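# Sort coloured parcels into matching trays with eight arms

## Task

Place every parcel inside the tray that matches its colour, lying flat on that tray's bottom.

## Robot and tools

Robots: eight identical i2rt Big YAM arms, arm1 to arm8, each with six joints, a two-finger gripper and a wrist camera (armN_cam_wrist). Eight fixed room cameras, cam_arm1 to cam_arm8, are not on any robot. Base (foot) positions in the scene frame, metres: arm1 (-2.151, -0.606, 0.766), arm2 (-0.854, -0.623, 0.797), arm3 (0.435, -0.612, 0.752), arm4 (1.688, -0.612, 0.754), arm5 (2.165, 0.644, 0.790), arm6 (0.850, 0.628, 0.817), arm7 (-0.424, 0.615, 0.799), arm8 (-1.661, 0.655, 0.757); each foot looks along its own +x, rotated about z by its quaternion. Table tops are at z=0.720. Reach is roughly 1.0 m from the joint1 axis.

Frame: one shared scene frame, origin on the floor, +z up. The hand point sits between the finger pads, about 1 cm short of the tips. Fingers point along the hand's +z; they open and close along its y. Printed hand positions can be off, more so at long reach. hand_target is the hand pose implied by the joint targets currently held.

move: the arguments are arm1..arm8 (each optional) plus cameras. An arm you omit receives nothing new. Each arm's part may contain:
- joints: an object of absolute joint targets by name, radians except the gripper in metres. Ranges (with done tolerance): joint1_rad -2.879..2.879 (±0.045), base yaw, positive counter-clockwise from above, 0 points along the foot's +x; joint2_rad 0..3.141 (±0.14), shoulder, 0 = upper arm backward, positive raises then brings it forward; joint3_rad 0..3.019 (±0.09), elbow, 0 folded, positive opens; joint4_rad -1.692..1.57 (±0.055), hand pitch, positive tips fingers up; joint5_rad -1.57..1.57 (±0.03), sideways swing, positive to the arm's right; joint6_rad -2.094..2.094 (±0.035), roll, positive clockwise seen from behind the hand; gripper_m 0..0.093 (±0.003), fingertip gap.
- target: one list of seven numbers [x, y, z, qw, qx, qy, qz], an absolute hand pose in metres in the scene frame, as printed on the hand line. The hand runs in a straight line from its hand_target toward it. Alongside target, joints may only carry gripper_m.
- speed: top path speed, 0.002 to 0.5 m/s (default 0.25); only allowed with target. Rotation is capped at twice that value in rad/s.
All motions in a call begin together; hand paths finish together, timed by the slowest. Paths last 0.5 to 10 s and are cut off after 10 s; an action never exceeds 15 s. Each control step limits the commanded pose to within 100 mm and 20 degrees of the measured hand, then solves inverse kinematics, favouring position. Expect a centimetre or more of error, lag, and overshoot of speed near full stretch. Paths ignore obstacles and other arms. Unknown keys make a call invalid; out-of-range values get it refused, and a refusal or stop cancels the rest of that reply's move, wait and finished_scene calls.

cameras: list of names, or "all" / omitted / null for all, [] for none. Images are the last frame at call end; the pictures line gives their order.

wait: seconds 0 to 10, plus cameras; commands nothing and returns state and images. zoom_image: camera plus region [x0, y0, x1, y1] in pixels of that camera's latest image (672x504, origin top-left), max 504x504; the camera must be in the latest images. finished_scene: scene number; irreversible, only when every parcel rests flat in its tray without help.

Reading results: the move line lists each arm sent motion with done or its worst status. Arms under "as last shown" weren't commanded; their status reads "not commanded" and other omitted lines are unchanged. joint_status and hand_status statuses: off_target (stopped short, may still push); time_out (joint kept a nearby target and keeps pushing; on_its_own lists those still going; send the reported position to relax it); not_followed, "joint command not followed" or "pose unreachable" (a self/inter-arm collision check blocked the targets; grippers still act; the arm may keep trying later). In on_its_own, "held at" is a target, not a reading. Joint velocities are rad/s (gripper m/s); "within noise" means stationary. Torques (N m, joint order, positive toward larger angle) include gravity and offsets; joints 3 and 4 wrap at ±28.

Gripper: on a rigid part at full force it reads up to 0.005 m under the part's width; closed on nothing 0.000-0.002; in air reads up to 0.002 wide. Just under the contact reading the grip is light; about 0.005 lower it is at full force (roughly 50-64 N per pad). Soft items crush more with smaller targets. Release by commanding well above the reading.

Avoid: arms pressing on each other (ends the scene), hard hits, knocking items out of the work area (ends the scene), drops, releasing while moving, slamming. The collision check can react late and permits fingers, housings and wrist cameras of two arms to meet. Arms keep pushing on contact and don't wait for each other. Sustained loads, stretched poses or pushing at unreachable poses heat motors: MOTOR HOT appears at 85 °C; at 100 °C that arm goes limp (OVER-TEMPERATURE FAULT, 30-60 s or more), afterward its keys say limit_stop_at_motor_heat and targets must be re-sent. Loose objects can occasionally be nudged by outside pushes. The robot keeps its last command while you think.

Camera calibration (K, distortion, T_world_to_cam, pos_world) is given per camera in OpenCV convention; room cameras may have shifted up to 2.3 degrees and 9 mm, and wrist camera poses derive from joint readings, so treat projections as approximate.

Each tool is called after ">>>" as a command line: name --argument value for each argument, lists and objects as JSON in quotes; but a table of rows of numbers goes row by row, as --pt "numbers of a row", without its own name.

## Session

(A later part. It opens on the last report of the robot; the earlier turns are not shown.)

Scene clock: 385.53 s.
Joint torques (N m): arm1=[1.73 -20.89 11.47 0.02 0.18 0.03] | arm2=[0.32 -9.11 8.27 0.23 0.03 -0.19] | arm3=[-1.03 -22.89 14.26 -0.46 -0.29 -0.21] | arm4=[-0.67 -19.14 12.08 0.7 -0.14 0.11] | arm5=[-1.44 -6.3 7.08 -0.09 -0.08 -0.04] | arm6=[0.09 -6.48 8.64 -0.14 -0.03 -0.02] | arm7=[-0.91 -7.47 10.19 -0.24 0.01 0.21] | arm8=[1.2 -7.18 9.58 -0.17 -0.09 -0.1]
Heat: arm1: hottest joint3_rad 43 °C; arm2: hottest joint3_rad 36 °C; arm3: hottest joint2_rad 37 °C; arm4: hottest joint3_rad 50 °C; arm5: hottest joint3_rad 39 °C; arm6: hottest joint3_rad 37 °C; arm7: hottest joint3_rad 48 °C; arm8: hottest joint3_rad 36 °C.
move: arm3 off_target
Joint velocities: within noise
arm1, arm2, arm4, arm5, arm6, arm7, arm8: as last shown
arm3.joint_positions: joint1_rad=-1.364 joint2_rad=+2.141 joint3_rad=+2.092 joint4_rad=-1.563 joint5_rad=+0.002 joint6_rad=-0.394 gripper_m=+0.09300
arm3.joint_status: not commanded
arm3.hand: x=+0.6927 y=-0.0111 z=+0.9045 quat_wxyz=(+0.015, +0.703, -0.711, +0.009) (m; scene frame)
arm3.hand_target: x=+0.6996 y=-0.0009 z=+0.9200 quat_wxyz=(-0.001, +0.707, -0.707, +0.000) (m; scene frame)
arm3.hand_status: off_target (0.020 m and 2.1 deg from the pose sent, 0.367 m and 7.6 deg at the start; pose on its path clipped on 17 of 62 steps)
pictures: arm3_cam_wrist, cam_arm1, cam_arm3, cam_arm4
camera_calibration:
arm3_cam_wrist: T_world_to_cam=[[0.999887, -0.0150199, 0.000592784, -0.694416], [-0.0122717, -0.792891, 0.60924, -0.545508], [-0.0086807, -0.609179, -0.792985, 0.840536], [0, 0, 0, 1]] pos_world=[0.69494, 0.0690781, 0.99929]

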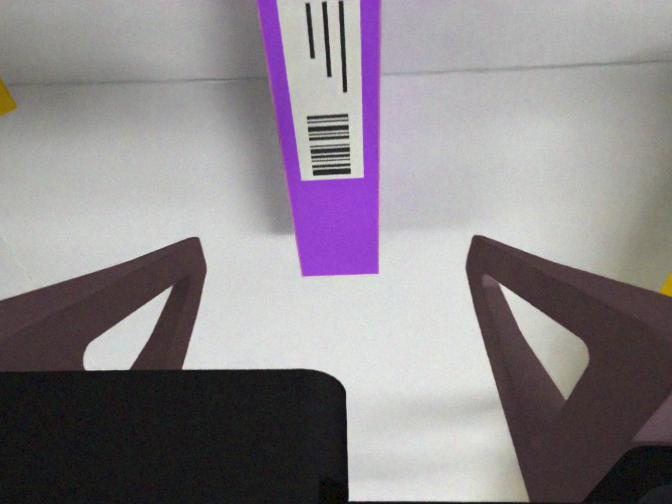

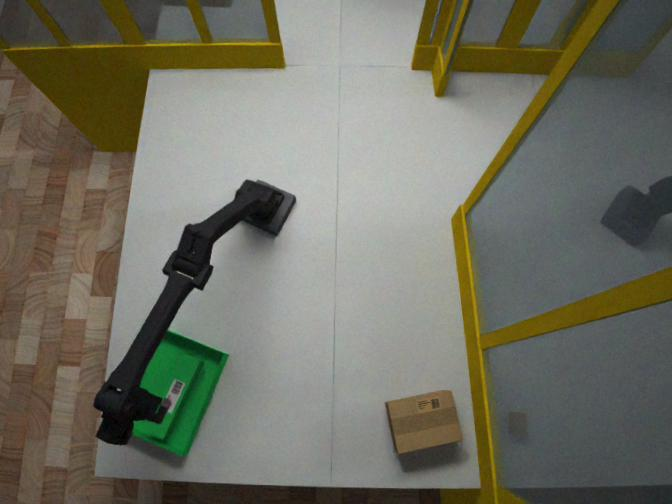

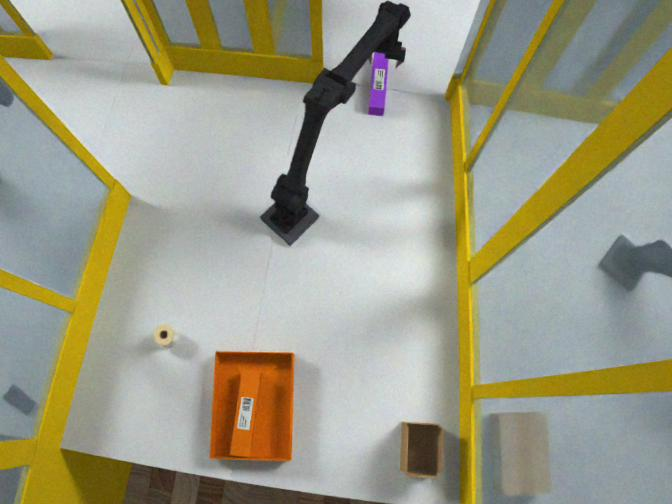

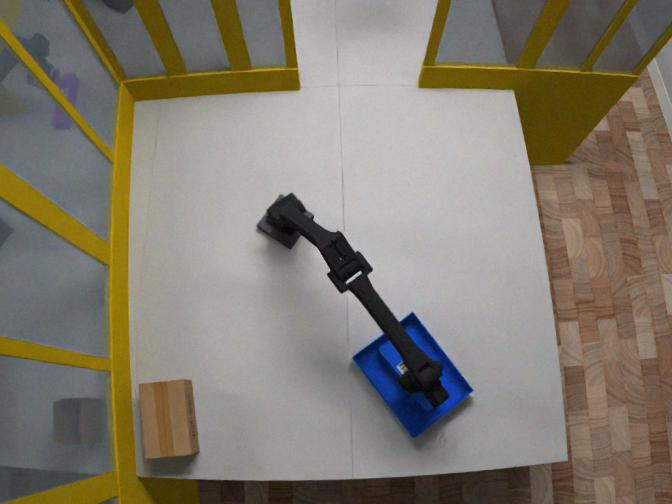

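>>> move --arm3 '{"target":[0.697,0.01,0.762,0,-0.7071,0.7071,0],"speed":0.3}' --arm4 '{"target":[2.125,-1.195,0.748,0,0.4586,0.8886,0],"speed":0.06}' --cameras '[]'

>>> move --arm3 '{"joints":{"gripper_m":0.048}}' --arm4 '{"joints":{"gripper_m":0.093}}' --cameras '[]'

>>> move --arm3 '{"target":[0.697,0.0,0.97,0,-0.7071,0.7071,0],"speed":0.35}' --arm4 '{"target":[2.12,-1.187,0.95,0,0.4586,0.8886,0],"speed":0.3}' --cameras '["arm3_cam_wrist","cam_arm4"]'

>>> move --arm3 '{"target":[0.575,-0.29,1.1,0,-0.7071,0.7071,0],"speed":0.4}' --cameras '[]'

>>> move --arm3 '{"joints":{"joint1_rad":0.321,"joint6_rad":-0.29}}' --cameras '[]'

>>> move --arm3 '{"target":[-0.215,-0.42,0.84,0,1,0,0],"speed":0.4}' --cameras '[]'

>>> move --arm3 '{"target":[-0.22,-0.42,0.765,0,1,0,0],"speed":0.12}' --cameras '[]'

Scene clock: 401.40 s.
Joint torques (N m): arm1=[1.67 -20.84 11.47 -0.08 0.19 0.03] | arm2=[0.26 -9.11 8.27 0.23 0.03 -0.19] | arm3=[-0.21 -25.7 9.66 0.51 -0.31 -0.1] | arm4=[-0.62 -18.67 10.95 1.1 -0.14 0.11] | arm5=[-1.32 -5.83 7.06 -0.08 -0.06 -0.02] | arm6=[0.03 -6.48 8.62 -0.13 -0.03 -0.02] | arm7=[-0.97 -7.47 10.29 -0.17 0.01 0.21] | arm8=[1.26 -7.12 9.54 -0.28 -0.08 -0.1]
Heat: arm1: hottest joint3_rad 44 °C; arm2: hottest joint3_rad 36 °C; arm3: hottest joint2_rad 38 °C; arm4: hottest joint3_rad 51 °C; arm5: hottest joint3_rad 39 °C; arm6: hottest joint3_rad 37 °C; arm7: hottest joint3_rad 48 °C; arm8: hottest joint3_rad 36 °C.
move: arm3 off_target; arm4 off_target
Joint velocities: within noise
arm1, arm2, arm5, arm6, arm8: as last shown
arm3.joint_positions: joint1_rad=-1.364 joint2_rad=+2.277 joint3_rad=+1.908 joint4_rad=-1.253 joint5_rad=+0.001 joint6_rad=-0.394 gripper_m=+0.09300
arm3.joint_status: not commanded
arm3.hand: x=+0.6968 y=-0.0024 z=+0.7479 quat_wxyz=(+0.019, +0.703, -0.711, +0.010) (m; scene frame)
arm3.hand_target: x=+0.6968 y=+0.0096 z=+0.7622 quat_wxyz=(+0.000, +0.707, -0.707, +0.000) (m; scene frame)
arm3.hand_status: off_target (0.019 m and 2.5 deg from the pose sent, 0.144 m and 2.1 deg at the start)
arm4.joint_positions: joint1_rad=-1.882 joint2_rad=+2.403 joint3_rad=+2.215 joint4_rad=-1.374 joint5_rad=-0.013 joint6_rad=+0.014 gripper_m=+0.05937
arm4.joint_status: not commanded
arm4.hand: x=+2.1229 y=-1.1910 z=+0.7717 quat_wxyz=(-0.003, -0.454, -0.891, +0.003) (m; scene frame)
arm4.hand_target: x=+2.1244 y=-1.1942 z=+0.7484 quat_wxyz=(+0.000, -0.459, -0.889, +0.000) (m; scene frame)
arm4.hand_status: off_target (0.024 m and 0.7 deg from the pose sent, 0.025 m and 0.6 deg at the start)
arm7.joint_positions: joint1_rad=-1.001 joint2_rad=+1.203 joint3_rad=+1.329 joint4_rad=-1.649 joint5_rad=-0.002 joint6_rad=-0.084 gripper_m=+0.09395
arm7.joint_status: not commanded
arm7.hand: x=-0.4472 y=+0.2749 z=+1.1090 quat_wxyz=(-0.015, -0.702, -0.712, +0.017) (m; scene frame)
arm7.hand_target: x=-0.4495 y=+0.2783 z=+1.1103 quat_wxyz=(-0.012, -0.707, -0.707, +0.015) (m; scene frame)
arm7.hand_status: not commanded
pictures: none
No camera images: "cameras" was empty.

Scene clock: 402.03 s.
Joint torques (N m): arm1=[1.73 -20.37 11.48 -0.09 0.16 0.04] | arm2=[0.26 -9.11 8.27 0.23 0.03 -0.19] | arm3=[-0.21 -25.52 9.95 0.53 -0.26 -0.08] | arm4=[-0.56 -18.9 10.95 0.8 -0.13 0.11] | arm5=[-1.03 -6.71 7.16 -0.1 -0.07 -0.03] | arm6=[0.03 -6.48 8.61 -0.14 -0.03 -0.02] | arm7=[-0.73 -7.47 10.25 -0.25 0.01 0.2] | arm8=[1.2 -7 9.57 -0.25 -0.09 -0.11]
Heat: arm1: hottest joint3_rad 44 °C; arm2: hottest joint3_rad 36 °C; arm3: hottest joint2_rad 38 °C; arm4: hottest joint3_rad 51 °C; arm5: hottest joint3_rad 39 °C; arm6: hottest joint3_rad 37 °C; arm7: hottest joint3_rad 48 °C; arm8: hottest joint3_rad 36 °C.
move: arm3 off_target; arm4 done
Joint velocities: within noise
arm1, arm2, arm5, arm6, arm7, arm8: as last shown
arm3.joint_positions: joint1_rad=-1.364 joint2_rad=+2.277 joint3_rad=+1.908 joint4_rad=-1.252 joint5_rad=+0.000 joint6_rad=-0.394 gripper_m=+0.05931
arm3.joint_status: gripper_m off_target (ended at +0.05933, target +0.04800)
arm3.hand: x=+0.6966 y=-0.0022 z=+0.7478 quat_wxyz=(+0.019, +0.703, -0.710, +0.009) (m; scene frame)
arm3.hand_target: x=+0.6968 y=+0.0096 z=+0.7622 quat_wxyz=(+0.000, +0.707, -0.707, +0.000) (m; scene frame)
arm3.hand_status: not commanded
arm4.joint_positions: joint1_rad=-1.882 joint2_rad=+2.406 joint3_rad=+2.215 joint4_rad=-1.366 joint5_rad=-0.014 joint6_rad=+0.014 gripper_m=+0.09281
arm4.joint_status: all done
arm4.hand: x=+2.1239 y=-1.1922 z=+0.7696 quat_wxyz=(-0.006, -0.454, -0.891, +0.004) (m; scene frame)
arm4.hand_target: x=+2.1244 y=-1.1942 z=+0.7484 quat_wxyz=(+0.000, -0.459, -0.889, +0.000) (m; scene frame)
arm4.hand_status: not commanded
pictures: none
No camera images: "cameras" was empty.

Scene clock: 403.77 s.
Joint torques (N m): arm1=[1.67 -20.42 11.43 0.03 0.17 0.03] | arm2=[0.26 -9.11 8.27 0.23 0.03 -0.19] | arm3=[-0.73 -23.53 14.43 -0.34 -0.25 -0.16] | arm4=[-0.91 -18.78 13.64 -0.08 -0.13 0.1] | arm5=[-0.97 -6.42 7.09 -0.08 -0.05 0.01] | arm6=[0.03 -6.59 8.62 -0.13 -0.03 -0.02] | arm7=[-0.73 -7.47 10.26 -0.2 0.01 0.21] | arm8=[1.14 -6.95 9.58 -0.24 -0.08 -0.1]
Heat: arm1: hottest joint3_rad 44 °C; arm2: hottest joint3_rad 36 °C; arm3: hottest joint2_rad 38 °C; arm4: hottest joint3_rad 51 °C; arm5: hottest joint3_rad 39 °C; arm6: hottest joint3_rad 37 °C; arm7: hottest joint3_rad 48 °C; arm8: hottest joint3_rad 36 °C.
move: arm3 off_target; arm4 off_target
Joint velocities: within noise
arm1, arm2, arm5, arm6, arm7, arm8: as last shown
arm3.joint_positions: joint1_rad=-1.364 joint2_rad=+2.140 joint3_rad=+2.206 joint4_rad=-1.672 joint5_rad=+0.000 joint6_rad=-0.394 gripper_m=+0.05931
arm3.joint_status: not commanded
arm3.hand: x=+0.6925 y=-0.0102 z=+0.9491 quat_wxyz=(+0.012, +0.704, -0.711, +0.006) (m; scene frame)
arm3.hand_target: x=+0.6964 y=-0.0013 z=+0.9697 quat_wxyz=(-0.008, +0.707, -0.707, -0.003) (m; scene frame)
arm3.hand_status: off_target (0.024 m and 1.7 deg from the pose sent, 0.222 m and 2.5 deg at the start; pose on its path clipped on 17 of 52 steps; a joint's target at an end of its range on 20 of 52 steps)
arm4.joint_positions: joint1_rad=-1.882 joint2_rad=+2.282 joint3_rad=+2.464 joint4_rad=-1.684 joint5_rad=-0.014 joint6_rad=+0.014 gripper_m=+0.09291
arm4.joint_status: not commanded
arm4.hand: x=+2.1181 y=-1.1797 z=+0.9509 quat_wxyz=(-0.031, -0.454, -0.890, +0.016) (m; scene frame)
arm4.hand_target: x=+2.1195 y=-1.1863 z=+0.9495 quat_wxyz=(-0.033, -0.458, -0.888, +0.016) (m; scene frame)
arm4.hand_status: off_target (0.008 m and 4.0 deg from the pose sent, 0.181 m and 0.9 deg at the start; pose on its path clipped on 8 of 52 steps; a joint's target at an end of its range on 31 of 52 steps)
pictures: arm3_cam_wrist, cam_arm4
camera_calibration:
arm3_cam_wrist: T_world_to_cam=[[0.999891, -0.0146845, 0.00171392, -0.695362], [-0.0127474, -0.797603, 0.603047, -0.565846], [-0.00748841, -0.603003, -0.797703, 0.88014], [0, 0, 0, 1]] pos_world=[0.694664, 0.0691955, 1.04451]

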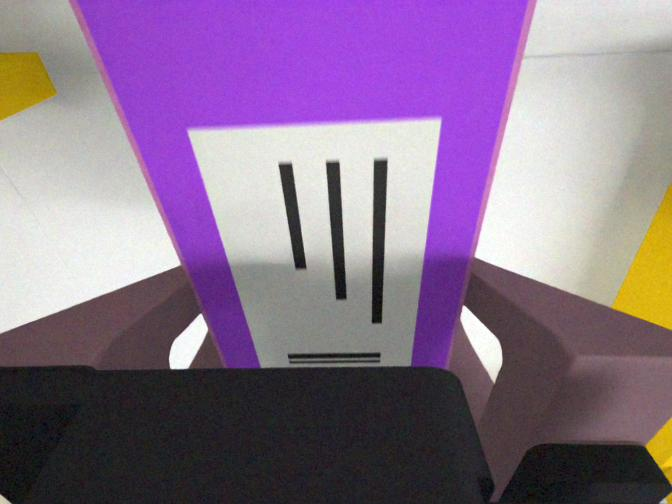

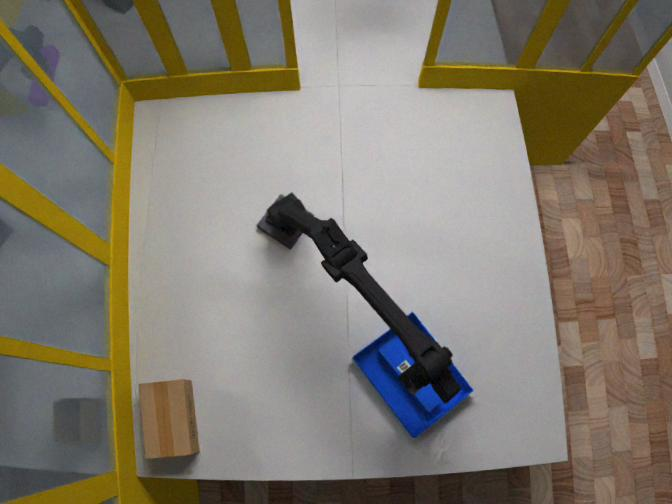

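Scene clock: 405.63 s.
Joint torques (N m): arm1=[1.73 -20.54 11.45 -0.06 0.16 0.03] | arm2=[0.32 -9.11 8.27 0.23 0.03 -0.19] | arm3=[-1.26 -9.29 9.52 0.02 -0.29 -0.21] | arm4=[-0.85 -18.84 13.64 -0.08 -0.13 0.1] | arm5=[-1.55 -6.48 6.99 -0.12 -0.09 -0.01] | arm6=[0.03 -6.59 8.62 -0.14 -0.03 -0.02] | arm7=[-0.79 -7.65 10.28 -0.23 0.02 0.21] | arm8=[1.2 -7.18 9.59 -0.21 -0.06 -0.1]
Heat: arm1: hottest joint3_rad 44 °C; arm2: hottest joint3_rad 36 °C; arm3: hottest joint2_rad 38 °C; arm4: hottest joint3_rad 51 °C; arm5: hottest joint3_rad 39 °C; arm6: hottest joint3_rad 37 °C; arm7: hottest joint3_rad 48 °C; arm8: hottest joint3_rad 36 °C.
move: arm3 off_target
Joint velocities: within noise
arm1.joint_positions: joint1_rad=-1.521 joint2_rad=+2.314 joint3_rad=+2.478 joint4_rad=-1.673 joint5_rad=+0.004 joint6_rad=-0.033 gripper_m=+0.09290
arm1.joint_status: not commanded
arm1.hand: x=-2.4159 y=-1.2741 z=+0.9522 quat_wxyz=(-0.020, -0.816, -0.577, +0.028) (m; scene frame)
arm1.hand_target: x=-2.4158 y=-1.2793 z=+0.9496 quat_wxyz=(-0.019, -0.816, -0.577, +0.029) (m; scene frame)
arm1.hand_status: not commanded
arm2, arm4, arm5, arm6, arm7, arm8: as last shown
arm3.joint_positions: joint1_rad=-1.364 joint2_rad=+1.219 joint3_rad=+1.428 joint4_rad=-1.675 joint5_rad=+0.000 joint6_rad=-0.395 gripper_m=+0.05930
arm3.joint_status: not commanded
arm3.hand: x=+0.5732 y=-0.2881 z=+1.0988 quat_wxyz=(-0.053, +0.703, -0.709, -0.020) (m; scene frame)
arm3.hand_target: x=+0.5750 y=-0.2899 z=+1.0993 quat_wxyz=(-0.049, +0.706, -0.706, -0.020) (m; scene frame)
arm3.hand_status: off_target (0.003 m and 6.5 deg from the pose sent, 0.339 m and 1.6 deg at the start; pose on its path clipped on 17 of 56 steps; a joint's target at an end of its range on 31 of 56 steps)
pictures: none
No camera images: "cameras" was empty.

Scene clock: 407.63 s.
Joint torques (N m): arm1=[1.61 -20.72 11.51 -0.02 0.17 0.03] | arm2=[0.26 -9.11 8.27 0.23 0.03 -0.19] | arm3=[-0.26 -9.52 9.57 0.03 -0.11 0.13] | arm4=[-0.85 -18.78 13.64 -0.09 -0.13 0.1] | arm5=[-1.03 -6.07 6.95 -0.16 -0.08 -0.03] | arm6=[-0.03 -6.59 8.61 -0.14 -0.03 -0.02] | arm7=[-0.91 -7.53 10.26 -0.21 0 0.2] | arm8=[1.26 -6.95 9.57 -0.21 -0.08 -0.11]
Heat: arm1: hottest joint3_rad 44 °C; arm2: hottest joint3_rad 36 °C; arm3: hottest joint2_rad 37 °C; arm4: hottest joint3_rad 51 °C; arm5: hottest joint3_rad 39 °C; arm6: hottest joint3_rad 37 °C; arm7: hottest joint3_rad 48 °C; arm8: hottest joint3_rad 36 °C.
move: arm3 done
Joint velocities: within noise
arm1, arm2, arm4, arm5, arm6, arm7, arm8: as last shown
arm3.joint_positions: joint1_rad=+0.314 joint2_rad=+1.219 joint3_rad=+1.428 joint4_rad=-1.675 joint5_rad=-0.004 joint6_rad=-0.305 gripper_m=+0.05924
arm3.joint_status: all done
arm3.hand: x=+0.0944 y=-0.5106 z=+1.0948 quat_wxyz=(-0.017, +0.999, +0.005, -0.048) (m; scene frame)
arm3.hand_target: x=+0.0946 y=-0.5130 z=+1.0953 quat_wxyz=(-0.015, +0.999, +0.000, -0.045) (m; scene frame)
arm3.hand_status: not commanded
pictures: none
No camera images: "cameras" was empty.

Scene clock: 409.77 s.
Joint torques (N m): arm1=[1.55 -20.48 11.38 0.08 0.15 0.05] | arm2=[0.26 -9.11 8.25 0.23 0.03 -0.19] | arm3=[-0.21 -24.23 14 -0.34 -0.27 0.12] | arm4=[-0.85 -18.78 13.64 -0.08 -0.13 0.09] | arm5=[-1.08 -6.24 6.99 -0.05 -0.07 -0.04] | arm6=[0.03 -6.59 8.62 -0.13 -0.03 -0.02] | arm7=[-0.73 -7.41 10.24 -0.2 0.01 0.2] | arm8=[1.26 -6.95 9.52 -0.27 -0.09 -0.1]
Heat: arm1: hottest joint3_rad 44 °C; arm2: hottest joint3_rad 36 °C; arm3: hottest joint2_rad 37 °C; arm4: hottest joint3_rad 51 °C; arm5: hottest joint3_rad 39 °C; arm6: hottest joint3_rad 37 °C; arm7: hottest joint3_rad 48 °C; arm8: hottest joint3_rad 36 °C.
move: arm3 off_target
Joint velocities: within noise
arm1, arm2, arm4, arm5, arm6, arm7, arm8: as last shown
arm3.joint_positions: joint1_rad=+0.314 joint2_rad=+2.197 joint3_rad=+1.976 joint4_rad=-1.393 joint5_rad=-0.004 joint6_rad=-0.304 gripper_m=+0.05924
arm3.joint_status: not commanded
arm3.hand: x=-0.1971 y=-0.4195 z=+0.8175 quat_wxyz=(+0.005, +1.000, +0.004, +0.023) (m; scene frame)
arm3.hand_target: x=-0.2138 y=-0.4204 z=+0.8402 quat_wxyz=(+0.000, +1.000, +0.000, -0.001) (m; scene frame)
arm3.hand_status: off_target (0.029 m and 2.7 deg from the pose sent, 0.411 m and 5.8 deg at the start)
pictures: none
No camera images: "cameras" was empty.

Scene clock: 411.07 s.
Joint torques (N m): arm1=[1.73 -20.48 11.51 -0.03 0.17 0.01] | arm2=[0.26 -9.11 8.27 0.23 0.03 -0.19] | arm3=[0.15 -24 9.43 0.58 -0.27 0.12] | arm4=[-0.85 -18.78 13.64 -0.09 -0.13 0.1] | arm5=[-1.38 -6.18 7.15 -0.06 -0.09 -0.05] | arm6=[0.09 -6.53 8.61 -0.14 -0.03 -0.02] | arm7=[-0.73 -7.59 10.28 -0.24 0.02 0.22] | arm8=[1.38 -6.77 9.55 -0.16 -0.08 -0.1]
Heat: arm1: hottest joint3_rad 44 °C; arm2: hottest joint3_rad 36 °C; arm3: hottest joint2_rad 37 °C; arm4: hottest joint3_rad 51 °C; arm5: hottest joint3_rad 39 °C; arm6: hottest joint3_rad 37 °C; arm7: hottest joint3_rad 48 °C; arm8: hottest joint3_rad 36 °C.
move: arm3 done
Joint velocities: within noise
arm1, arm4, arm7: as last shown
arm2.joint_positions: joint1_rad=-2.180 joint2_rad=+1.246 joint3_rad=+1.355 joint4_rad=-1.658 joint5_rad=+0.001 joint6_rad=+0.315 gripper_m=+0.09292
arm2.joint_status: not commanded
arm2.hand: x=-0.5192 y=-0.5199 z=+1.1044 quat_wxyz=(-0.011, -0.007, -1.000, -0.004) (m; scene frame)
arm2.hand_target: x=-0.5201 y=-0.5199 z=+1.1001 quat_wxyz=(+0.000, +0.000, -1.000, +0.000) (m; scene frame)
arm2.hand_status: not commanded
arm3.joint_positions: joint1_rad=+0.314 joint2_rad=+2.271 joint3_rad=+1.957 joint4_rad=-1.276 joint5_rad=-0.004 joint6_rad=-0.302 gripper_m=+0.05924
arm3.joint_status: not commanded
arm3.hand: x=-0.2117 y=-0.4146 z=+0.7619 quat_wxyz=(+0.002, +1.000, +0.003, +0.011) (m; scene frame)
arm3.hand_target: x=-0.2198 y=-0.4201 z=+0.7651 quat_wxyz=(+0.000, +1.000, +0.000, +0.000) (m; scene frame)
arm3.hand_status: done (0.010 m and 1.3 deg from the pose sent, 0.057 m and 2.7 deg at the start)
arm5.joint_positions: joint1_rad=+1.571 joint2_rad=+1.251 joint3_rad=+1.373 joint4_rad=-1.674 joint5_rad=+0.000 joint6_rad=-0.271 gripper_m=+0.09288
arm5.joint_status: not commanded
arm5.hand: x=+2.0727 y=+0.3032 z=+1.1001 quat_wxyz=(+0.004, +0.703, +0.711, -0.005) (m; scene frame)
arm5.hand_target: x=+2.0701 y=+0.3049 z=+1.1001 quat_wxyz=(+0.000, +0.707, +0.707, +0.000) (m; scene frame)
arm5.hand_status: not commanded
arm6.joint_positions: joint1_rad=-1.194 joint2_rad=+1.254 joint3_rad=+1.291 joint4_rad=-1.608 joint5_rad=+0.001 joint6_rad=-0.240 gripper_m=+0.09289
arm6.joint_status: not commanded
arm6.hand: x=+0.7664 y=+0.2884 z=+1.0968 quat_wxyz=(+0.000, -0.707, -0.707, +0.000) (m; scene frame)
arm6.hand_target: x=+0.7700 y=+0.2900 z=+1.1000 quat_wxyz=(+0.000, -0.707, -0.707, +0.000) (m; scene frame)
arm6.hand_status: not commanded
arm8.joint_positions: joint1_rad=+0.390 joint2_rad=+1.218 joint3_rad=+1.432 joint4_rad=-1.673 joint5_rad=-0.001 joint6_rad=-0.215 gripper_m=+0.09292
arm8.joint_status: not commanded
arm8.hand: x=-1.7377 y=+0.3085 z=+1.1037 quat_wxyz=(-0.031, -0.706, -0.706, +0.047) (m; scene frame)
arm8.hand_target: x=-1.7400 y=+0.3098 z=+1.0993 quat_wxyz=(-0.025, -0.706, -0.706, +0.039) (m; scene frame)
arm8.hand_status: not commanded
pictures: none
No camera images: "cameras" was empty.

>>> move --arm3 '{"target":[-0.22,-0.42,0.745,0,1,0,0],"speed":0.08}' --cameras '[]'

>>> move --arm3 '{"target":[-0.22,-0.42,0.733,0,1,0,0],"speed":0.06}' --cameras '[]'

Scene clock: 430.97 s.
Joint torques (N m): arm1=[1.38 -20.42 11.44 0.03 0.17 0.03] | arm2=[0.32 -9.11 8.27 0.23 0.03 -0.19] | arm3=[0.09 -23.94 8.8 0.66 -0.25 0.12] | arm4=[-0.85 -18.78 13.64 -0.09 -0.13 0.1] | arm5=[-1.08 -6.18 6.89 -0.16 -0.08 -0.04] | arm6=[0.09 -6.53 8.64 -0.12 -0.02 -0.02] | arm7=[-0.79 -7.65 10.26 -0.16 0 0.2] | arm8=[1.32 -6.89 9.52 -0.25 -0.06 -0.08]
Heat: arm1: hottest joint3_rad 45 °C; arm2: hottest joint3_rad 36 °C; arm3: hottest joint2_rad 38 °C; arm4: hottest joint3_rad 50 °C; arm5: hottest joint3_rad 39 °C; arm6: hottest joint3_rad 37 °C; arm7: hottest joint3_rad 48 °C; arm8: hottest joint3_rad 36 °C.
move: arm3 off_target
Joint velocities: within noise
arm1, arm2, arm4, arm5, arm6, arm7, arm8: as last shown
arm3.joint_positions: joint1_rad=+0.314 joint2_rad=+2.278 joint3_rad=+1.943 joint4_rad=-1.238 joint5_rad=-0.004 joint6_rad=-0.301 gripper_m=+0.05924
arm3.joint_status: not commanded
arm3.hand: x=-0.2149 y=-0.4136 z=+0.7523 quat_wxyz=(-0.001, +1.000, +0.003, +0.003) (m; scene frame)
arm3.hand_target: x=-0.2199 y=-0.4200 z=+0.7452 quat_wxyz=(+0.000, +1.000, +0.000, +0.000) (m; scene frame)
arm3.hand_status: off_target (0.011 m and 0.5 deg from the pose sent, 0.020 m and 1.3 deg at the start)
pictures: none
No camera images: "cameras" was empty.

Scene clock: 431.93 s.
Joint torques (N m): arm1=[1.49 -20.84 11.45 0.02 0.16 0.03] | arm2=[0.26 -9.11 8.27 0.21 0.03 -0.19] | arm3=[-0.09 -23 8.09 1.22 -0.26 0.1] | arm4=[-0.85 -18.78 13.64 -0.09 -0.13 0.09] | arm5=[-1.49 -6.3 7.13 -0.08 -0.08 -0.07] | arm6=[0.09 -6.53 8.64 -0.14 -0.03 -0.02] | arm7=[-0.91 -7.53 10.26 -0.27 0 0.21] | arm8=[1.44 -6.89 9.59 -0.24 -0.07 -0.11]
Heat: arm1: hottest joint3_rad 45 °C; arm2: hottest joint3_rad 36 °C; arm3: hottest joint2_rad 38 °C; arm4: hottest joint3_rad 50 °C; arm5: hottest joint3_rad 39 °C; arm6: hottest joint3_rad 37 °C; arm7: hottest joint3_rad 48 °C; arm8: hottest joint3_rad 36 °C.
move: arm3 off_target
Joint velocities: within noise
arm1, arm2, arm4, arm5, arm6, arm8: as last shown
arm3.joint_positions: joint1_rad=+0.314 joint2_rad=+2.278 joint3_rad=+1.939 joint4_rad=-1.231 joint5_rad=-0.004 joint6_rad=-0.299 gripper_m=+0.05924
arm3.joint_status: not commanded
arm3.hand: x=-0.2151 y=-0.4136 z=+0.7508 quat_wxyz=(-0.001, +1.000, +0.002, +0.002) (m; scene frame)
arm3.hand_target: x=-0.2193 y=-0.4201 z=+0.7333 quat_wxyz=(+0.000, +1.000, +0.000, +0.000) (m; scene frame)
arm3.hand_status: off_target (0.020 m and 0.3 deg from the pose sent, 0.021 m and 0.5 deg at the start)
arm7.joint_positions: joint1_rad=-1.001 joint2_rad=+1.203 joint3_rad=+1.329 joint4_rad=-1.649 joint5_rad=-0.002 joint6_rad=-0.084 gripper_m=+0.09395
arm7.joint_status: not commanded
arm7.hand: x=-0.4472 y=+0.2749 z=+1.1090 quat_wxyz=(-0.015, -0.702, -0.712, +0.017) (m; scene frame)
arm7.hand_target: x=-0.4495 y=+0.2783 z=+1.1103 quat_wxyz=(-0.012, -0.707, -0.707, +0.015) (m; scene frame)
arm7.hand_status: not commanded
pictures: none
No camera images: "cameras" was empty.

Down.

>>> move --arm3 '{"joints":{"gripper_m":0.093}}' --cameras '[]'

>>> move --arm3 '{"target":[-0.215,-0.416,0.95,0,1,0,0],"speed":0.35}' --cameras '[]'

>>> move --arm3 '{"target":[0.1,-0.51,1.1,0,1,0,0],"speed":0.45}' --cameras '[]'

>>> move --arm2 '{"target":[-0.208,-0.417,0.9,0,0,1,0],"speed":0.4}' --cameras '["arm2_cam_wrist"]'

Scene clock: 440.80 s.
Joint torques (N m): arm1=[1.55 -20.42 11.56 -0.02 0.17 0.04] | arm2=[0.26 -9.11 8.27 0.23 0.03 -0.19] | arm3=[0.21 -24.47 8.64 0.62 -0.26 0.1] | arm4=[-0.91 -18.78 13.64 -0.08 -0.13 0.09] | arm5=[-1.55 -6.01 6.94 -0.16 -0.03 -0.06] | arm6=[0.03 -6.59 8.65 -0.12 -0.02 -0.02] | arm7=[-0.85 -7.36 10.29 -0.24 0.01 0.21] | arm8=[1.38 -7.06 9.55 -0.23 -0.07 -0.1]
Heat: arm1: hottest joint3_rad 46 °C; arm2: hottest joint3_rad 36 °C; arm3: hottest joint2_rad 38 °C; arm4: hottest joint3_rad 50 °C; arm5: hottest joint3_rad 39 °C; arm6: hottest joint3_rad 37 °C; arm7: hottest joint3_rad 48 °C; arm8: hottest joint3_rad 36 °C.
move: arm3 done
Joint velocities: within noise
arm1, arm2, arm4, arm5, arm6, arm7, arm8: as last shown
arm3.joint_positions: joint1_rad=+0.314 joint2_rad=+2.289 joint3_rad=+1.932 joint4_rad=-1.214 joint5_rad=-0.004 joint6_rad=-0.298 gripper_m=+0.09294
arm3.joint_status: all done
arm3.hand: x=-0.2149 y=-0.4136 z=+0.7404 quat_wxyz=(-0.001, +1.000, +0.001, +0.003) (m; scene frame)
arm3.hand_target: x=-0.2194 y=-0.4202 z=+0.7332 quat_wxyz=(+0.000, +1.000, +0.000, +0.000) (m; scene frame)
arm3.hand_status: not commanded
pictures: none
No camera images: "cameras" was empty.

Scene clock: 442.90 s.
Joint torques (N m): arm1=[1.49 -20.66 11.55 0.03 0.15 0.02] | arm2=[0.32 -9.11 8.27 0.23 0.03 -0.19] | arm3=[-0.79 -22.95 14.06 -0.31 -0.24 -0.01] | arm4=[-0.91 -18.78 13.64 -0.08 -0.13 0.09] | arm5=[-1.2 -6.48 7.08 -0.12 -0.07 -0.07] | arm6=[-0.03 -6.59 8.64 -0.14 -0.03 -0.01] | arm7=[-0.91 -7.53 10.24 -0.2 0.01 0.21] | arm8=[1.14 -6.89 9.59 -0.21 -0.06 -0.08]
Heat: arm1: hottest joint3_rad 46 °C; arm2: hottest joint3_rad 36 °C; arm3: hottest joint2_rad 37 °C; arm4: hottest joint3_rad 50 °C; arm5: hottest joint3_rad 39 °C; arm6: hottest joint3_rad 37 °C; arm7: hottest joint3_rad 48 °C; arm8: hottest joint3_rad 36 °C.
move: arm3 off_target
Joint velocities: within noise
arm1, arm2, arm5, arm6, arm7, arm8: as last shown
arm3.joint_positions: joint1_rad=+0.314 joint2_rad=+2.176 joint3_rad=+2.253 joint4_rad=-1.672 joint5_rad=-0.004 joint6_rad=-0.298 gripper_m=+0.09297
arm3.joint_status: not commanded
arm3.hand: x=-0.2047 y=-0.4182 z=+0.9363 quat_wxyz=(+0.003, +1.000, +0.001, +0.013) (m; scene frame)
arm3.hand_target: x=-0.2142 y=-0.4163 z=+0.9498 quat_wxyz=(-0.001, +1.000, +0.000, -0.003) (m; scene frame)
arm3.hand_status: off_target (0.017 m and 1.6 deg from the pose sent, 0.210 m and 0.3 deg at the start; pose on its path clipped on 16 of 63 steps; a joint's target at an end of its range on 25 of 63 steps)
arm4.joint_positions: joint1_rad=-1.882 joint2_rad=+2.282 joint3_rad=+2.464 joint4_rad=-1.684 joint5_rad=-0.014 joint6_rad=+0.014 gripper_m=+0.09291
arm4.joint_status: not commanded
arm4.hand: x=+2.1181 y=-1.1797 z=+0.9509 quat_wxyz=(-0.031, -0.454, -0.890, +0.016) (m; scene frame)
arm4.hand_target: x=+2.1195 y=-1.1863 z=+0.9495 quat_wxyz=(-0.033, -0.458, -0.888, +0.016) (m; scene frame)
arm4.hand_status: not commanded
pictures: none
No camera images: "cameras" was empty.

Scene clock: 444.77 s.
Joint torques (N m): arm1=[1.73 -20.54 11.52 -0.06 0.15 0.02] | arm2=[0.32 -9.11 8.27 0.23 0.03 -0.19] | arm3=[-1.26 -8.82 9.39 0.03 -0.26 -0.09] | arm4=[-0.91 -18.78 13.64 -0.08 -0.13 0.09] | arm5=[-1.26 -6.12 7.19 -0.05 -0.09 0] | arm6=[0.03 -6.59 8.62 -0.14 -0.03 -0.02] | arm7=[-0.85 -7.41 10.17 -0.17 0 0.21] | arm8=[1.26 -7.06 9.55 -0.25 -0.08 -0.1]
Heat: arm1: hottest joint3_rad 46 °C; arm2: hottest joint3_rad 36 °C; arm3: hottest joint2_rad 37 °C; arm4: hottest joint3_rad 50 °C; arm5: hottest joint3_rad 39 °C; arm6: hottest joint3_rad 37 °C; arm7: hottest joint3_rad 48 °C; arm8: hottest joint3_rad 36 °C.
move: arm3 off_target
Joint velocities: within noise
arm1.joint_positions: joint1_rad=-1.521 joint2_rad=+2.314 joint3_rad=+2.478 joint4_rad=-1.673 joint5_rad=+0.004 joint6_rad=-0.033 gripper_m=+0.09290
arm1.joint_status: not commanded
arm1.hand: x=-2.4159 y=-1.2741 z=+0.9522 quat_wxyz=(-0.020, -0.816, -0.577, +0.028) (m; scene frame)
arm1.hand_target: x=-2.4158 y=-1.2793 z=+0.9496 quat_wxyz=(-0.019, -0.816, -0.577, +0.029) (m; scene frame)
arm1.hand_status: not commanded
arm2, arm4, arm5, arm6, arm7, arm8: as last shown
arm3.joint_positions: joint1_rad=+0.314 joint2_rad=+1.198 joint3_rad=+1.426 joint4_rad=-1.674 joint5_rad=-0.004 joint6_rad=-0.298 gripper_m=+0.09298
arm3.joint_status: not commanded
arm3.hand: x=+0.0989 y=-0.5121 z=+1.1008 quat_wxyz=(-0.019, +0.998, +0.001, -0.057) (m; scene frame)
arm3.hand_target: x=+0.0999 y=-0.5100 z=+1.0992 quat_wxyz=(-0.016, +0.999, +0.000, -0.051) (m; scene frame)
arm3.hand_status: off_target (0.002 m and 6.9 deg from the pose sent, 0.358 m and 1.6 deg at the start; pose on its path clipped on 20 of 56 steps; a joint's target at an end of its range on 30 of 56 steps)
pictures: none
No camera images: "cameras" was empty.

Scene clock: 446.90 s.
Joint torques (N m): arm1=[1.85 -20.6 11.48 0.02 0.16 0.03] | arm2=[0.85 -24.59 11.73 0.03 0.03 -0.11] | arm3=[-1.32 -8.76 9.39 -0.01 -0.27 -0.1] | arm4=[-0.85 -18.78 13.64 -0.08 -0.13 0.1] | arm5=[-1.14 -6.24 7.12 -0.01 -0.11 -0.05] | arm6=[0.03 -6.53 8.64 -0.14 -0.02 -0.02] | arm7=[-0.79 -7.41 10.25 -0.18 0 0.21] | arm8=[1.26 -6.77 9.63 -0.28 -0.08 -0.1]
Heat: arm1: hottest joint3_rad 46 °C; arm2: hottest joint3_rad 37 °C; arm3: hottest joint2_rad 37 °C; arm4: hottest joint3_rad 50 °C; arm5: hottest joint3_rad 39 °C; arm6: hottest joint3_rad 37 °C; arm7: hottest joint3_rad 48 °C; arm8: hottest joint3_rad 36 °C.
move: arm2 off_target
Joint velocities: within noise
arm1, arm3, arm4, arm5, arm6, arm7, arm8: as last shown
arm2.joint_positions: joint1_rad=-2.178 joint2_rad=+2.184 joint3_rad=+2.022 joint4_rad=-1.431 joint5_rad=+0.001 joint6_rad=+0.315 gripper_m=+0.09292
arm2.joint_status: not commanded
arm2.hand: x=-0.2174 y=-0.4250 z=+0.8912 quat_wxyz=(+0.011, -0.006, -1.000, +0.003) (m; scene frame)
arm2.hand_target: x=-0.2085 y=-0.4170 z=+0.9001 quat_wxyz=(+0.000, +0.000, -1.000, +0.000) (m; scene frame)
arm2.hand_status: off_target (0.015 m and 1.5 deg from the pose sent, 0.386 m and 1.5 deg at the start)
pictures: arm2_cam_wrist
camera_calibration:
arm2_cam_wrist: T_world_to_cam=[[-0.0172708, -0.999666, 0.0192011, -0.446885], [-0.799193, 0.0253422, 0.60054, -0.693731], [-0.600826, -0.00497361, -0.799364, 0.700197], [0, 0, 0, 1]] pos_world=[-0.141447, -0.425673, 0.984907]

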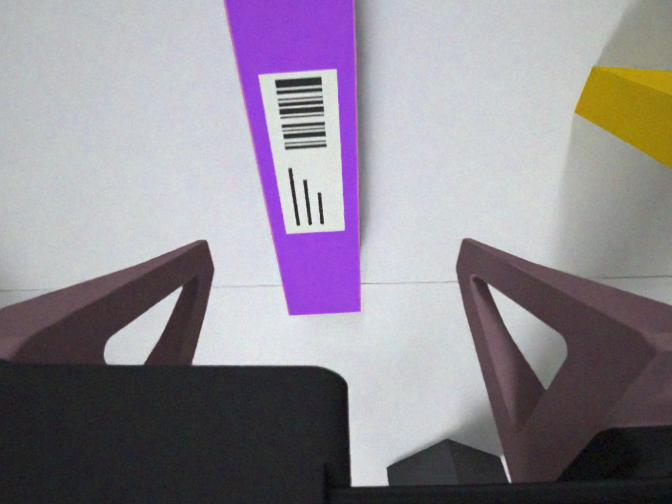

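>>> move --arm2 '{"target":[-0.205,-0.402,0.84,0,0,1,0],"speed":0.3}' --cameras '[]'

>>> move --arm2 '{"target":[-0.205,-0.399,0.757,0,0,1,0],"speed":0.2}' --cameras '["arm2_cam_wrist"]'

>>> move --arm2 '{"joints":{"gripper_m":0.048}}' --cameras '[]'

>>> move --arm2 '{"target":[-0.21,-0.405,0.97,0,0,1,0],"speed":0.3}' --cameras '[]'

>>> move --arm2 '{"target":[-0.52,-0.52,1.1,0,0,1,0],"speed":0.4}' --cameras '["arm2_cam_wrist"]'

>>> move --arm2 '{"joints":{"joint1_rad":-1.461,"joint6_rad":-0.55}}' --cameras '[]'

>>> move --arm2 '{"target":[-0.47,0.0,0.85,0,-0.7071,0.7071,0],"speed":0.35}' --cameras '["arm2_cam_wrist"]'

Scene clock: 460.50 s.
Joint torques (N m): arm1=[1.85 -20.54 11.51 -0.05 0.18 0.03] | arm2=[0.79 -25.76 8.66 0.91 0.03 0.07] | arm3=[-1.38 -8.88 9.39 0.02 -0.27 -0.1] | arm4=[-0.91 -18.73 13.64 -0.09 -0.13 0.09] | arm5=[-1.03 -6.24 7.12 -0.03 -0.09 -0.05] | arm6=[0.03 -6.53 8.64 -0.14 -0.03 -0.02] | arm7=[-0.91 -7.47 10.22 -0.23 0 0.21] | arm8=[1.32 -6.89 9.58 -0.2 -0.09 -0.09]
Heat: arm1: hottest joint3_rad 46 °C; arm2: hottest joint3_rad 38 °C; arm3: hottest joint2_rad 35 °C; arm4: hottest joint3_rad 50 °C; arm5: hottest joint3_rad 39 °C; arm6: hottest joint3_rad 37 °C; arm7: hottest joint3_rad 48 °C; arm8: hottest joint3_rad 36 °C.
move: arm2 done
Joint velocities: within noise
arm1, arm3, arm4, arm5, arm6, arm7, arm8: as last shown
arm2.joint_positions: joint1_rad=-2.155 joint2_rad=+2.246 joint3_rad=+2.012 joint4_rad=-1.340 joint5_rad=+0.001 joint6_rad=+0.316 gripper_m=+0.09292
arm2.joint_status: not commanded
arm2.hand: x=-0.2077 y=-0.4053 z=+0.8466 quat_wxyz=(+0.002, +0.005, -1.000, +0.000) (m; scene frame)
arm2.hand_target: x=-0.2051 y=-0.4019 z=+0.8400 quat_wxyz=(+0.000, +0.000, -1.000, +0.000) (m; scene frame)
arm2.hand_status: done (0.008 m and 0.6 deg from the pose sent, 0.057 m and 1.5 deg at the start)
pictures: none
No camera images: "cameras" was empty.

Scene clock: 461.73 s.
Joint torques (N m): arm1=[1.73 -20.6 11.38 -0.05 0.16 0.03] | arm2=[0.85 -26.52 8.58 0.9 0.02 0.07] | arm3=[-1.32 -8.88 9.39 0.01 -0.26 -0.1] | arm4=[-0.85 -18.84 13.64 -0.09 -0.13 0.09] | arm5=[-1.32 -6.12 7.13 -0.14 -0.06 -0.06] | arm6=[0.03 -6.59 8.61 -0.13 -0.02 -0.02] | arm7=[-0.56 -7.59 10.28 -0.23 0 0.21] | arm8=[1.26 -6.95 9.59 -0.23 -0.07 -0.09]
Heat: arm1: hottest joint3_rad 46 °C; arm2: hottest joint3_rad 38 °C; arm3: hottest joint2_rad 35 °C; arm4: hottest joint3_rad 50 °C; arm5: hottest joint3_rad 39 °C; arm6: hottest joint3_rad 37 °C; arm7: hottest joint3_rad 48 °C; arm8: hottest joint3_rad 36 °C.
move: arm2 done
Joint velocities: within noise
arm1, arm3, arm4, arm7: as last shown
arm2.joint_positions: joint1_rad=-2.155 joint2_rad=+2.337 joint3_rad=+1.932 joint4_rad=-1.182 joint5_rad=+0.001 joint6_rad=+0.319 gripper_m=+0.09292
arm2.joint_status: not commanded
arm2.hand: x=-0.2092 y=-0.4057 z=+0.7574 quat_wxyz=(+0.008, +0.003, -1.000, +0.002) (m; scene frame)
arm2.hand_target: x=-0.2052 y=-0.3989 z=+0.7571 quat_wxyz=(+0.000, +0.000, -1.000, +0.000) (m; scene frame)
arm2.hand_status: done (0.008 m and 1.0 deg from the pose sent, 0.090 m and 0.6 deg at the start)
arm5.joint_positions: joint1_rad=+1.571 joint2_rad=+1.251 joint3_rad=+1.373 joint4_rad=-1.674 joint5_rad=+0.000 joint6_rad=-0.271 gripper_m=+0.09288
arm5.joint_status: not commanded
arm5.hand: x=+2.0727 y=+0.3032 z=+1.1001 quat_wxyz=(+0.004, +0.703, +0.711, -0.005) (m; scene frame)
arm5.hand_target: x=+2.0701 y=+0.3049 z=+1.1001 quat_wxyz=(+0.000, +0.707, +0.707, +0.000) (m; scene frame)
arm5.hand_status: not commanded
arm6.joint_positions: joint1_rad=-1.194 joint2_rad=+1.254 joint3_rad=+1.291 joint4_rad=-1.608 joint5_rad=+0.001 joint6_rad=-0.240 gripper_m=+0.09289
arm6.joint_status: not commanded
arm6.hand: x=+0.7664 y=+0.2884 z=+1.0968 quat_wxyz=(+0.000, -0.707, -0.707, +0.000) (m; scene frame)
arm6.hand_target: x=+0.7700 y=+0.2900 z=+1.1000 quat_wxyz=(+0.000, -0.707, -0.707, +0.000) (m; scene frame)
arm6.hand_status: not commanded
arm8.joint_positions: joint1_rad=+0.390 joint2_rad=+1.218 joint3_rad=+1.432 joint4_rad=-1.673 joint5_rad=-0.001 joint6_rad=-0.215 gripper_m=+0.09292
arm8.joint_status: not commanded
arm8.hand: x=-1.7377 y=+0.3085 z=+1.1037 quat_wxyz=(-0.031, -0.706, -0.706, +0.047) (m; scene frame)
arm8.hand_target: x=-1.7400 y=+0.3098 z=+1.0993 quat_wxyz=(-0.025, -0.706, -0.706, +0.039) (m; scene frame)
arm8.hand_status: not commanded
pictures: arm2_cam_wrist
camera_calibration:
arm2_cam_wrist: T_world_to_cam=[[0.00129806, -0.999851, 0.0172256, -0.419574], [-0.803235, 0.00921813, 0.595591, -0.610964], [-0.595661, -0.0146093, -0.803103, 0.598306], [0, 0, 0, 1]] pos_world=[-0.133816, -0.405138, 0.851614]

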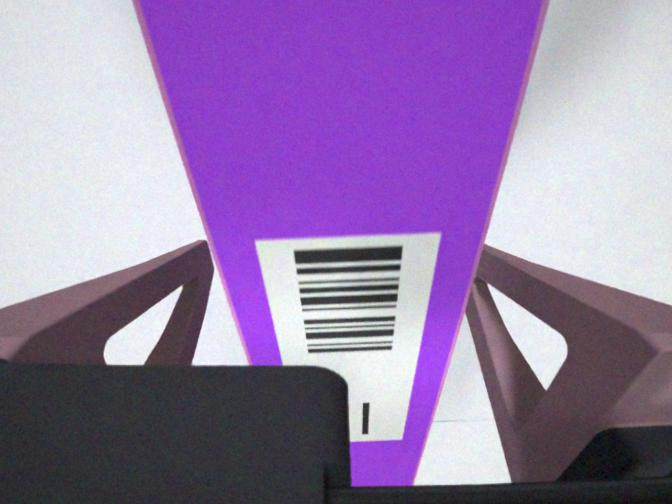

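Scene clock: 462.33 s.
Joint torques (N m): arm1=[1.96 -20.48 11.55 -0.08 0.18 0.04] | arm2=[0.85 -26.11 8.51 0.87 0.02 0.07] | arm3=[-1.26 -8.76 9.4 0.02 -0.26 -0.09] | arm4=[-0.85 -18.78 13.64 -0.08 -0.13 0.09] | arm5=[-1.67 -6.59 7.06 -0.01 -0.11 -0.04] | arm6=[0.03 -6.48 8.64 -0.14 -0.03 -0.02] | arm7=[-0.79 -7.53 10.28 -0.23 0.01 0.2] | arm8=[1.26 -6.95 9.55 -0.2 -0.07 -0.1]
Heat: arm1: hottest joint3_rad 46 °C; arm2: hottest joint3_rad 38 °C; arm3: hottest joint2_rad 35 °C; arm4: hottest joint3_rad 50 °C; arm5: hottest joint3_rad 39 °C; arm6: hottest joint3_rad 37 °C; arm7: hottest joint3_rad 48 °C; arm8: hottest joint3_rad 36 °C.
move: arm2 off_target
Joint velocities: within noise
arm1, arm3, arm4, arm5, arm6, arm7, arm8: as last shown
arm2.joint_positions: joint1_rad=-2.155 joint2_rad=+2.337 joint3_rad=+1.932 joint4_rad=-1.182 joint5_rad=+0.001 joint6_rad=+0.320 gripper_m=+0.05879
arm2.joint_status: gripper_m off_target (ended at +0.05883, target +0.04800)
arm2.hand: x=-0.2091 y=-0.4057 z=+0.7574 quat_wxyz=(+0.007, +0.003, -1.000, +0.002) (m; scene frame)
arm2.hand_target: x=-0.2052 y=-0.3990 z=+0.7571 quat_wxyz=(+0.000, +0.000, -1.000, +0.000) (m; scene frame)
arm2.hand_status: not commanded
pictures: none
No camera images: "cameras" was empty.

Scene clock: 464.17 s.
Joint torques (N m): arm1=[1.73 -20.31 11.43 -0.05 0.18 0.06] | arm2=[0.38 -24.35 12.22 0.13 0.02 0.01] | arm3=[-1.2 -8.88 9.4 -0.01 -0.26 -0.1] | arm4=[-0.91 -18.78 13.64 -0.09 -0.13 0.1] | arm5=[-1.38 -6.36 7.04 -0.05 -0.11 -0.02] | arm6=[0.09 -6.53 8.62 -0.12 -0.02 -0.02] | arm7=[-0.85 -7.47 10.3 -0.16 0 0.2] | arm8=[1.44 -7 9.51 -0.21 -0.08 -0.09]
Heat: arm1: hottest joint3_rad 46 °C; arm2: hottest joint3_rad 38 °C; arm3: hottest joint2_rad 35 °C; arm4: hottest joint3_rad 50 °C; arm5: hottest joint3_rad 39 °C; arm6: hottest joint3_rad 37 °C; arm7: hottest joint3_rad 48 °C; arm8: hottest joint3_rad 36 °C.
move: arm2 off_target
Joint velocities: within noise
arm1, arm3, arm4, arm5, arm6, arm8: as last shown
arm2.joint_positions: joint1_rad=-2.155 joint2_rad=+2.178 joint3_rad=+2.196 joint4_rad=-1.612 joint5_rad=+0.001 joint6_rad=+0.320 gripper_m=+0.05879
arm2.joint_status: not commanded
arm2.hand: x=-0.2193 y=-0.4094 z=+0.9613 quat_wxyz=(+0.011, +0.003, -1.000, +0.004) (m; scene frame)
arm2.hand_target: x=-0.2105 y=-0.4051 z=+0.9699 quat_wxyz=(-0.001, +0.000, -1.000, +0.000) (m; scene frame)
arm2.hand_status: off_target (0.013 m and 1.4 deg from the pose sent, 0.213 m and 0.9 deg at the start; pose on its path clipped on 7 of 55 steps)
arm7.joint_positions: joint1_rad=-1.001 joint2_rad=+1.203 joint3_rad=+1.329 joint4_rad=-1.649 joint5_rad=-0.002 joint6_rad=-0.084 gripper_m=+0.09395
arm7.joint_status: not commanded
arm7.hand: x=-0.4472 y=+0.2749 z=+1.1090 quat_wxyz=(-0.015, -0.702, -0.712, +0.017) (m; scene frame)
arm7.hand_target: x=-0.4495 y=+0.2783 z=+1.1103 quat_wxyz=(-0.012, -0.707, -0.707, +0.015) (m; scene frame)
arm7.hand_status: not commanded
pictures: none
No camera images: "cameras" was empty.

Scene clock: 465.97 s.
Joint torques (N m): arm1=[1.73 -20.89 11.44 -0.09 0.16 0.01] | arm2=[-0.44 -9.41 8.38 0.17 0.03 -0.19] | arm3=[-1.26 -8.88 9.39 -0.02 -0.26 -0.1] | arm4=[-0.91 -18.78 13.64 -0.09 -0.13 0.09] | arm5=[-1.79 -6.48 7.16 -0.13 -0.1 -0.02] | arm6=[0.03 -6.53 8.61 -0.16 -0.03 -0.02] | arm7=[-0.85 -7.47 10.28 -0.23 0 0.2] | arm8=[1.38 -6.89 9.63 -0.14 -0.08 -0.09]
Heat: arm1: hottest joint3_rad 46 °C; arm2: hottest joint3_rad 39 °C; arm3: hottest joint2_rad 35 °C; arm4: hottest joint3_rad 50 °C; arm5: hottest joint3_rad 39 °C; arm6: hottest joint3_rad 37 °C; arm7: hottest joint3_rad 48 °C; arm8: hottest joint3_rad 36 °C.
move: arm2 done
Joint velocities: within noise
arm1, arm3, arm4, arm5, arm6, arm7, arm8: as last shown
arm2.joint_positions: joint1_rad=-2.172 joint2_rad=+1.248 joint3_rad=+1.354 joint4_rad=-1.657 joint5_rad=+0.001 joint6_rad=+0.316 gripper_m=+0.05879
arm2.joint_status: not commanded
arm2.hand: x=-0.5196 y=-0.5171 z=+1.1030 quat_wxyz=(-0.009, -0.003, -1.000, -0.003) (m; scene frame)
arm2.hand_target: x=-0.5200 y=-0.5201 z=+1.1000 quat_wxyz=(+0.000, +0.000, -1.000, +0.000) (m; scene frame)
arm2.hand_status: done (0.004 m and 1.2 deg from the pose sent, 0.349 m and 1.4 deg at the start)
pictures: arm2_cam_wrist
camera_calibration:
arm2_cam_wrist: T_world_to_cam=[[-0.0121075, -0.999907, 0.00633833, -0.531485], [-0.822762, 0.0135644, 0.568224, -1.04281], [-0.568257, 0.00166481, -0.82285, 0.733724], [0, 0, 0, 1]] pos_world=[-0.447477, -0.518512, 1.19966]

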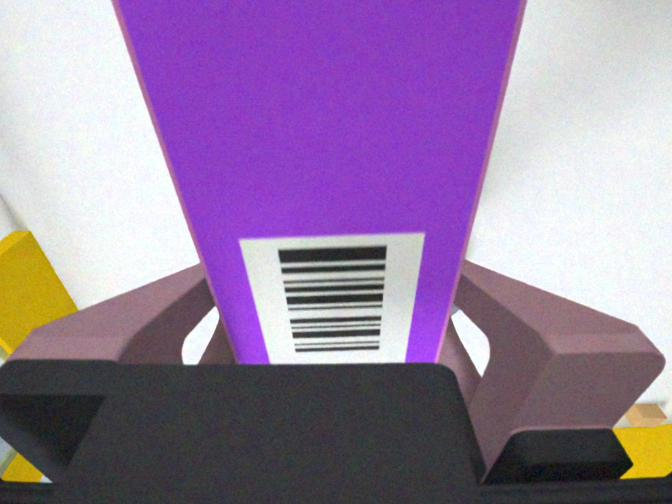

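Scene clock: 467.87 s.
Joint torques (N m): arm1=[1.67 -20.48 11.44 0.02 0.15 0.04] | arm2=[0.67 -9.64 8.38 0.16 -0.04 -0.17] | arm3=[-1.32 -8.82 9.39 0.02 -0.26 -0.1] | arm4=[-0.91 -18.78 13.64 -0.08 -0.13 0.1] | arm5=[-1.2 -6.48 7.17 0.02 -0.09 -0.04] | arm6=[0.09 -6.53 8.64 -0.14 -0.03 -0.02] | arm7=[-0.73 -7.47 10.26 -0.23 0 0.21] | arm8=[1.26 -6.83 9.51 -0.12 -0.08 -0.1]
Heat: arm1: hottest joint3_rad 46 °C; arm2: hottest joint3_rad 39 °C; arm3: hottest joint2_rad 35 °C; arm4: hottest joint3_rad 51 °C; arm5: hottest joint3_rad 39 °C; arm6: hottest joint3_rad 37 °C; arm7: hottest joint3_rad 48 °C; arm8: hottest joint3_rad 36 °C.
move: arm2 done
Joint velocities: within noise
arm1, arm3, arm5, arm6, arm7, arm8: as last shown
arm2.joint_positions: joint1_rad=-1.467 joint2_rad=+1.251 joint3_rad=+1.354 joint4_rad=-1.657 joint5_rad=+0.001 joint6_rad=-0.536 gripper_m=+0.05876
arm2.joint_status: all done
arm2.hand: x=-0.6678 y=-0.3253 z=+1.1023 quat_wxyz=(-0.009, +0.700, -0.715, -0.002) (m; scene frame)
arm2.hand_target: x=-0.6705 y=-0.3257 z=+1.1003 quat_wxyz=(+0.000, +0.707, -0.707, +0.000) (m; scene frame)
arm2.hand_status: not commanded
arm4.joint_positions: joint1_rad=-1.882 joint2_rad=+2.282 joint3_rad=+2.464 joint4_rad=-1.684 joint5_rad=-0.014 joint6_rad=+0.014 gripper_m=+0.09291
arm4.joint_status: not commanded
arm4.hand: x=+2.1181 y=-1.1797 z=+0.9509 quat_wxyz=(-0.031, -0.454, -0.890, +0.016) (m; scene frame)
arm4.hand_target: x=+2.1195 y=-1.1863 z=+0.9495 quat_wxyz=(-0.033, -0.458, -0.888, +0.016) (m; scene frame)
arm4.hand_status: not commanded
pictures: none
No camera images: "cameras" was empty.

Scene clock: 470.43 s.
Joint torques (N m): arm1=[1.67 -20.6 11.4 -0.01 0.19 0.01] | arm2=[0.56 -26.4 12.12 0.18 -0.05 -0.2] | arm3=[-1.26 -8.7 9.4 -0.01 -0.27 -0.1] | arm4=[-0.91 -18.78 13.64 -0.08 -0.13 0.09] | arm5=[-1.96 -6.18 7.13 -0.06 -0.08 -0.03] | arm6=[0.03 -6.53 8.62 -0.14 -0.02 -0.02] | arm7=[-0.79 -7.47 10.25 -0.24 0 0.2] | arm8=[1.03 -7.06 9.54 -0.23 -0.06 -0.1]
Heat: arm1: hottest joint3_rad 46 °C; arm2: hottest joint3_rad 39 °C; arm3: hottest joint2_rad 34 °C; arm4: hottest joint3_rad 51 °C; arm5: hottest joint3_rad 39 °C; arm6: hottest joint3_rad 37 °C; arm7: hottest joint3_rad 48 °C; arm8: hottest joint3_rad 36 °C.
move: arm2 off_target
Joint velocities: within noise
arm1.joint_positions: joint1_rad=-1.521 joint2_rad=+2.314 joint3_rad=+2.478 joint4_rad=-1.673 joint5_rad=+0.004 joint6_rad=-0.033 gripper_m=+0.09290
arm1.joint_status: not commanded
arm1.hand: x=-2.4159 y=-1.2741 z=+0.9522 quat_wxyz=(-0.020, -0.816, -0.577, +0.028) (m; scene frame)
arm1.hand_target: x=-2.4158 y=-1.2793 z=+0.9496 quat_wxyz=(-0.019, -0.816, -0.577, +0.029) (m; scene frame)
arm1.hand_status: not commanded
arm2.joint_positions: joint1_rad=-1.467 joint2_rad=+2.396 joint3_rad=+2.284 joint4_rad=-1.475 joint5_rad=+0.001 joint6_rad=-0.537 gripper_m=+0.05877
arm2.joint_status: not commanded
arm2.hand: x=-0.4722 y=-0.0107 z=+0.8467 quat_wxyz=(+0.008, +0.700, -0.714, +0.002) (m; scene frame)
arm2.hand_target: x=-0.4702 y=-0.0004 z=+0.8501 quat_wxyz=(-0.001, +0.707, -0.707, +0.000) (m; scene frame)
arm2.hand_status: off_target (0.011 m and 1.4 deg from the pose sent, 0.457 m and 1.6 deg at the start)
arm3.joint_positions: joint1_rad=+0.314 joint2_rad=+1.198 joint3_rad=+1.426 joint4_rad=-1.674 joint5_rad=-0.004 joint6_rad=-0.298 gripper_m=+0.09298
arm3.joint_status: not commanded
arm3.hand: x=+0.0989 y=-0.5121 z=+1.1008 quat_wxyz=(-0.019, +0.998, +0.001, -0.057) (m; scene frame)
arm3.hand_target: x=+0.0999 y=-0.5100 z=+1.0992 quat_wxyz=(-0.016, +0.999, +0.000, -0.051) (m; scene frame)
arm3.hand_status: not commanded
arm4, arm5, arm6, arm7, arm8: as last shown
pictures: arm2_cam_wrist
camera_calibration:
arm2_cam_wrist: T_world_to_cam=[[0.999687, -0.0246287, 0.00444089, 0.466856], [-0.0224418, -0.803702, 0.594609, -0.518274], [-0.0110753, -0.594522, -0.804003, 0.789746], [0, 0, 0, 1]] pos_world=[-0.469594, 0.0644815, 0.941055]

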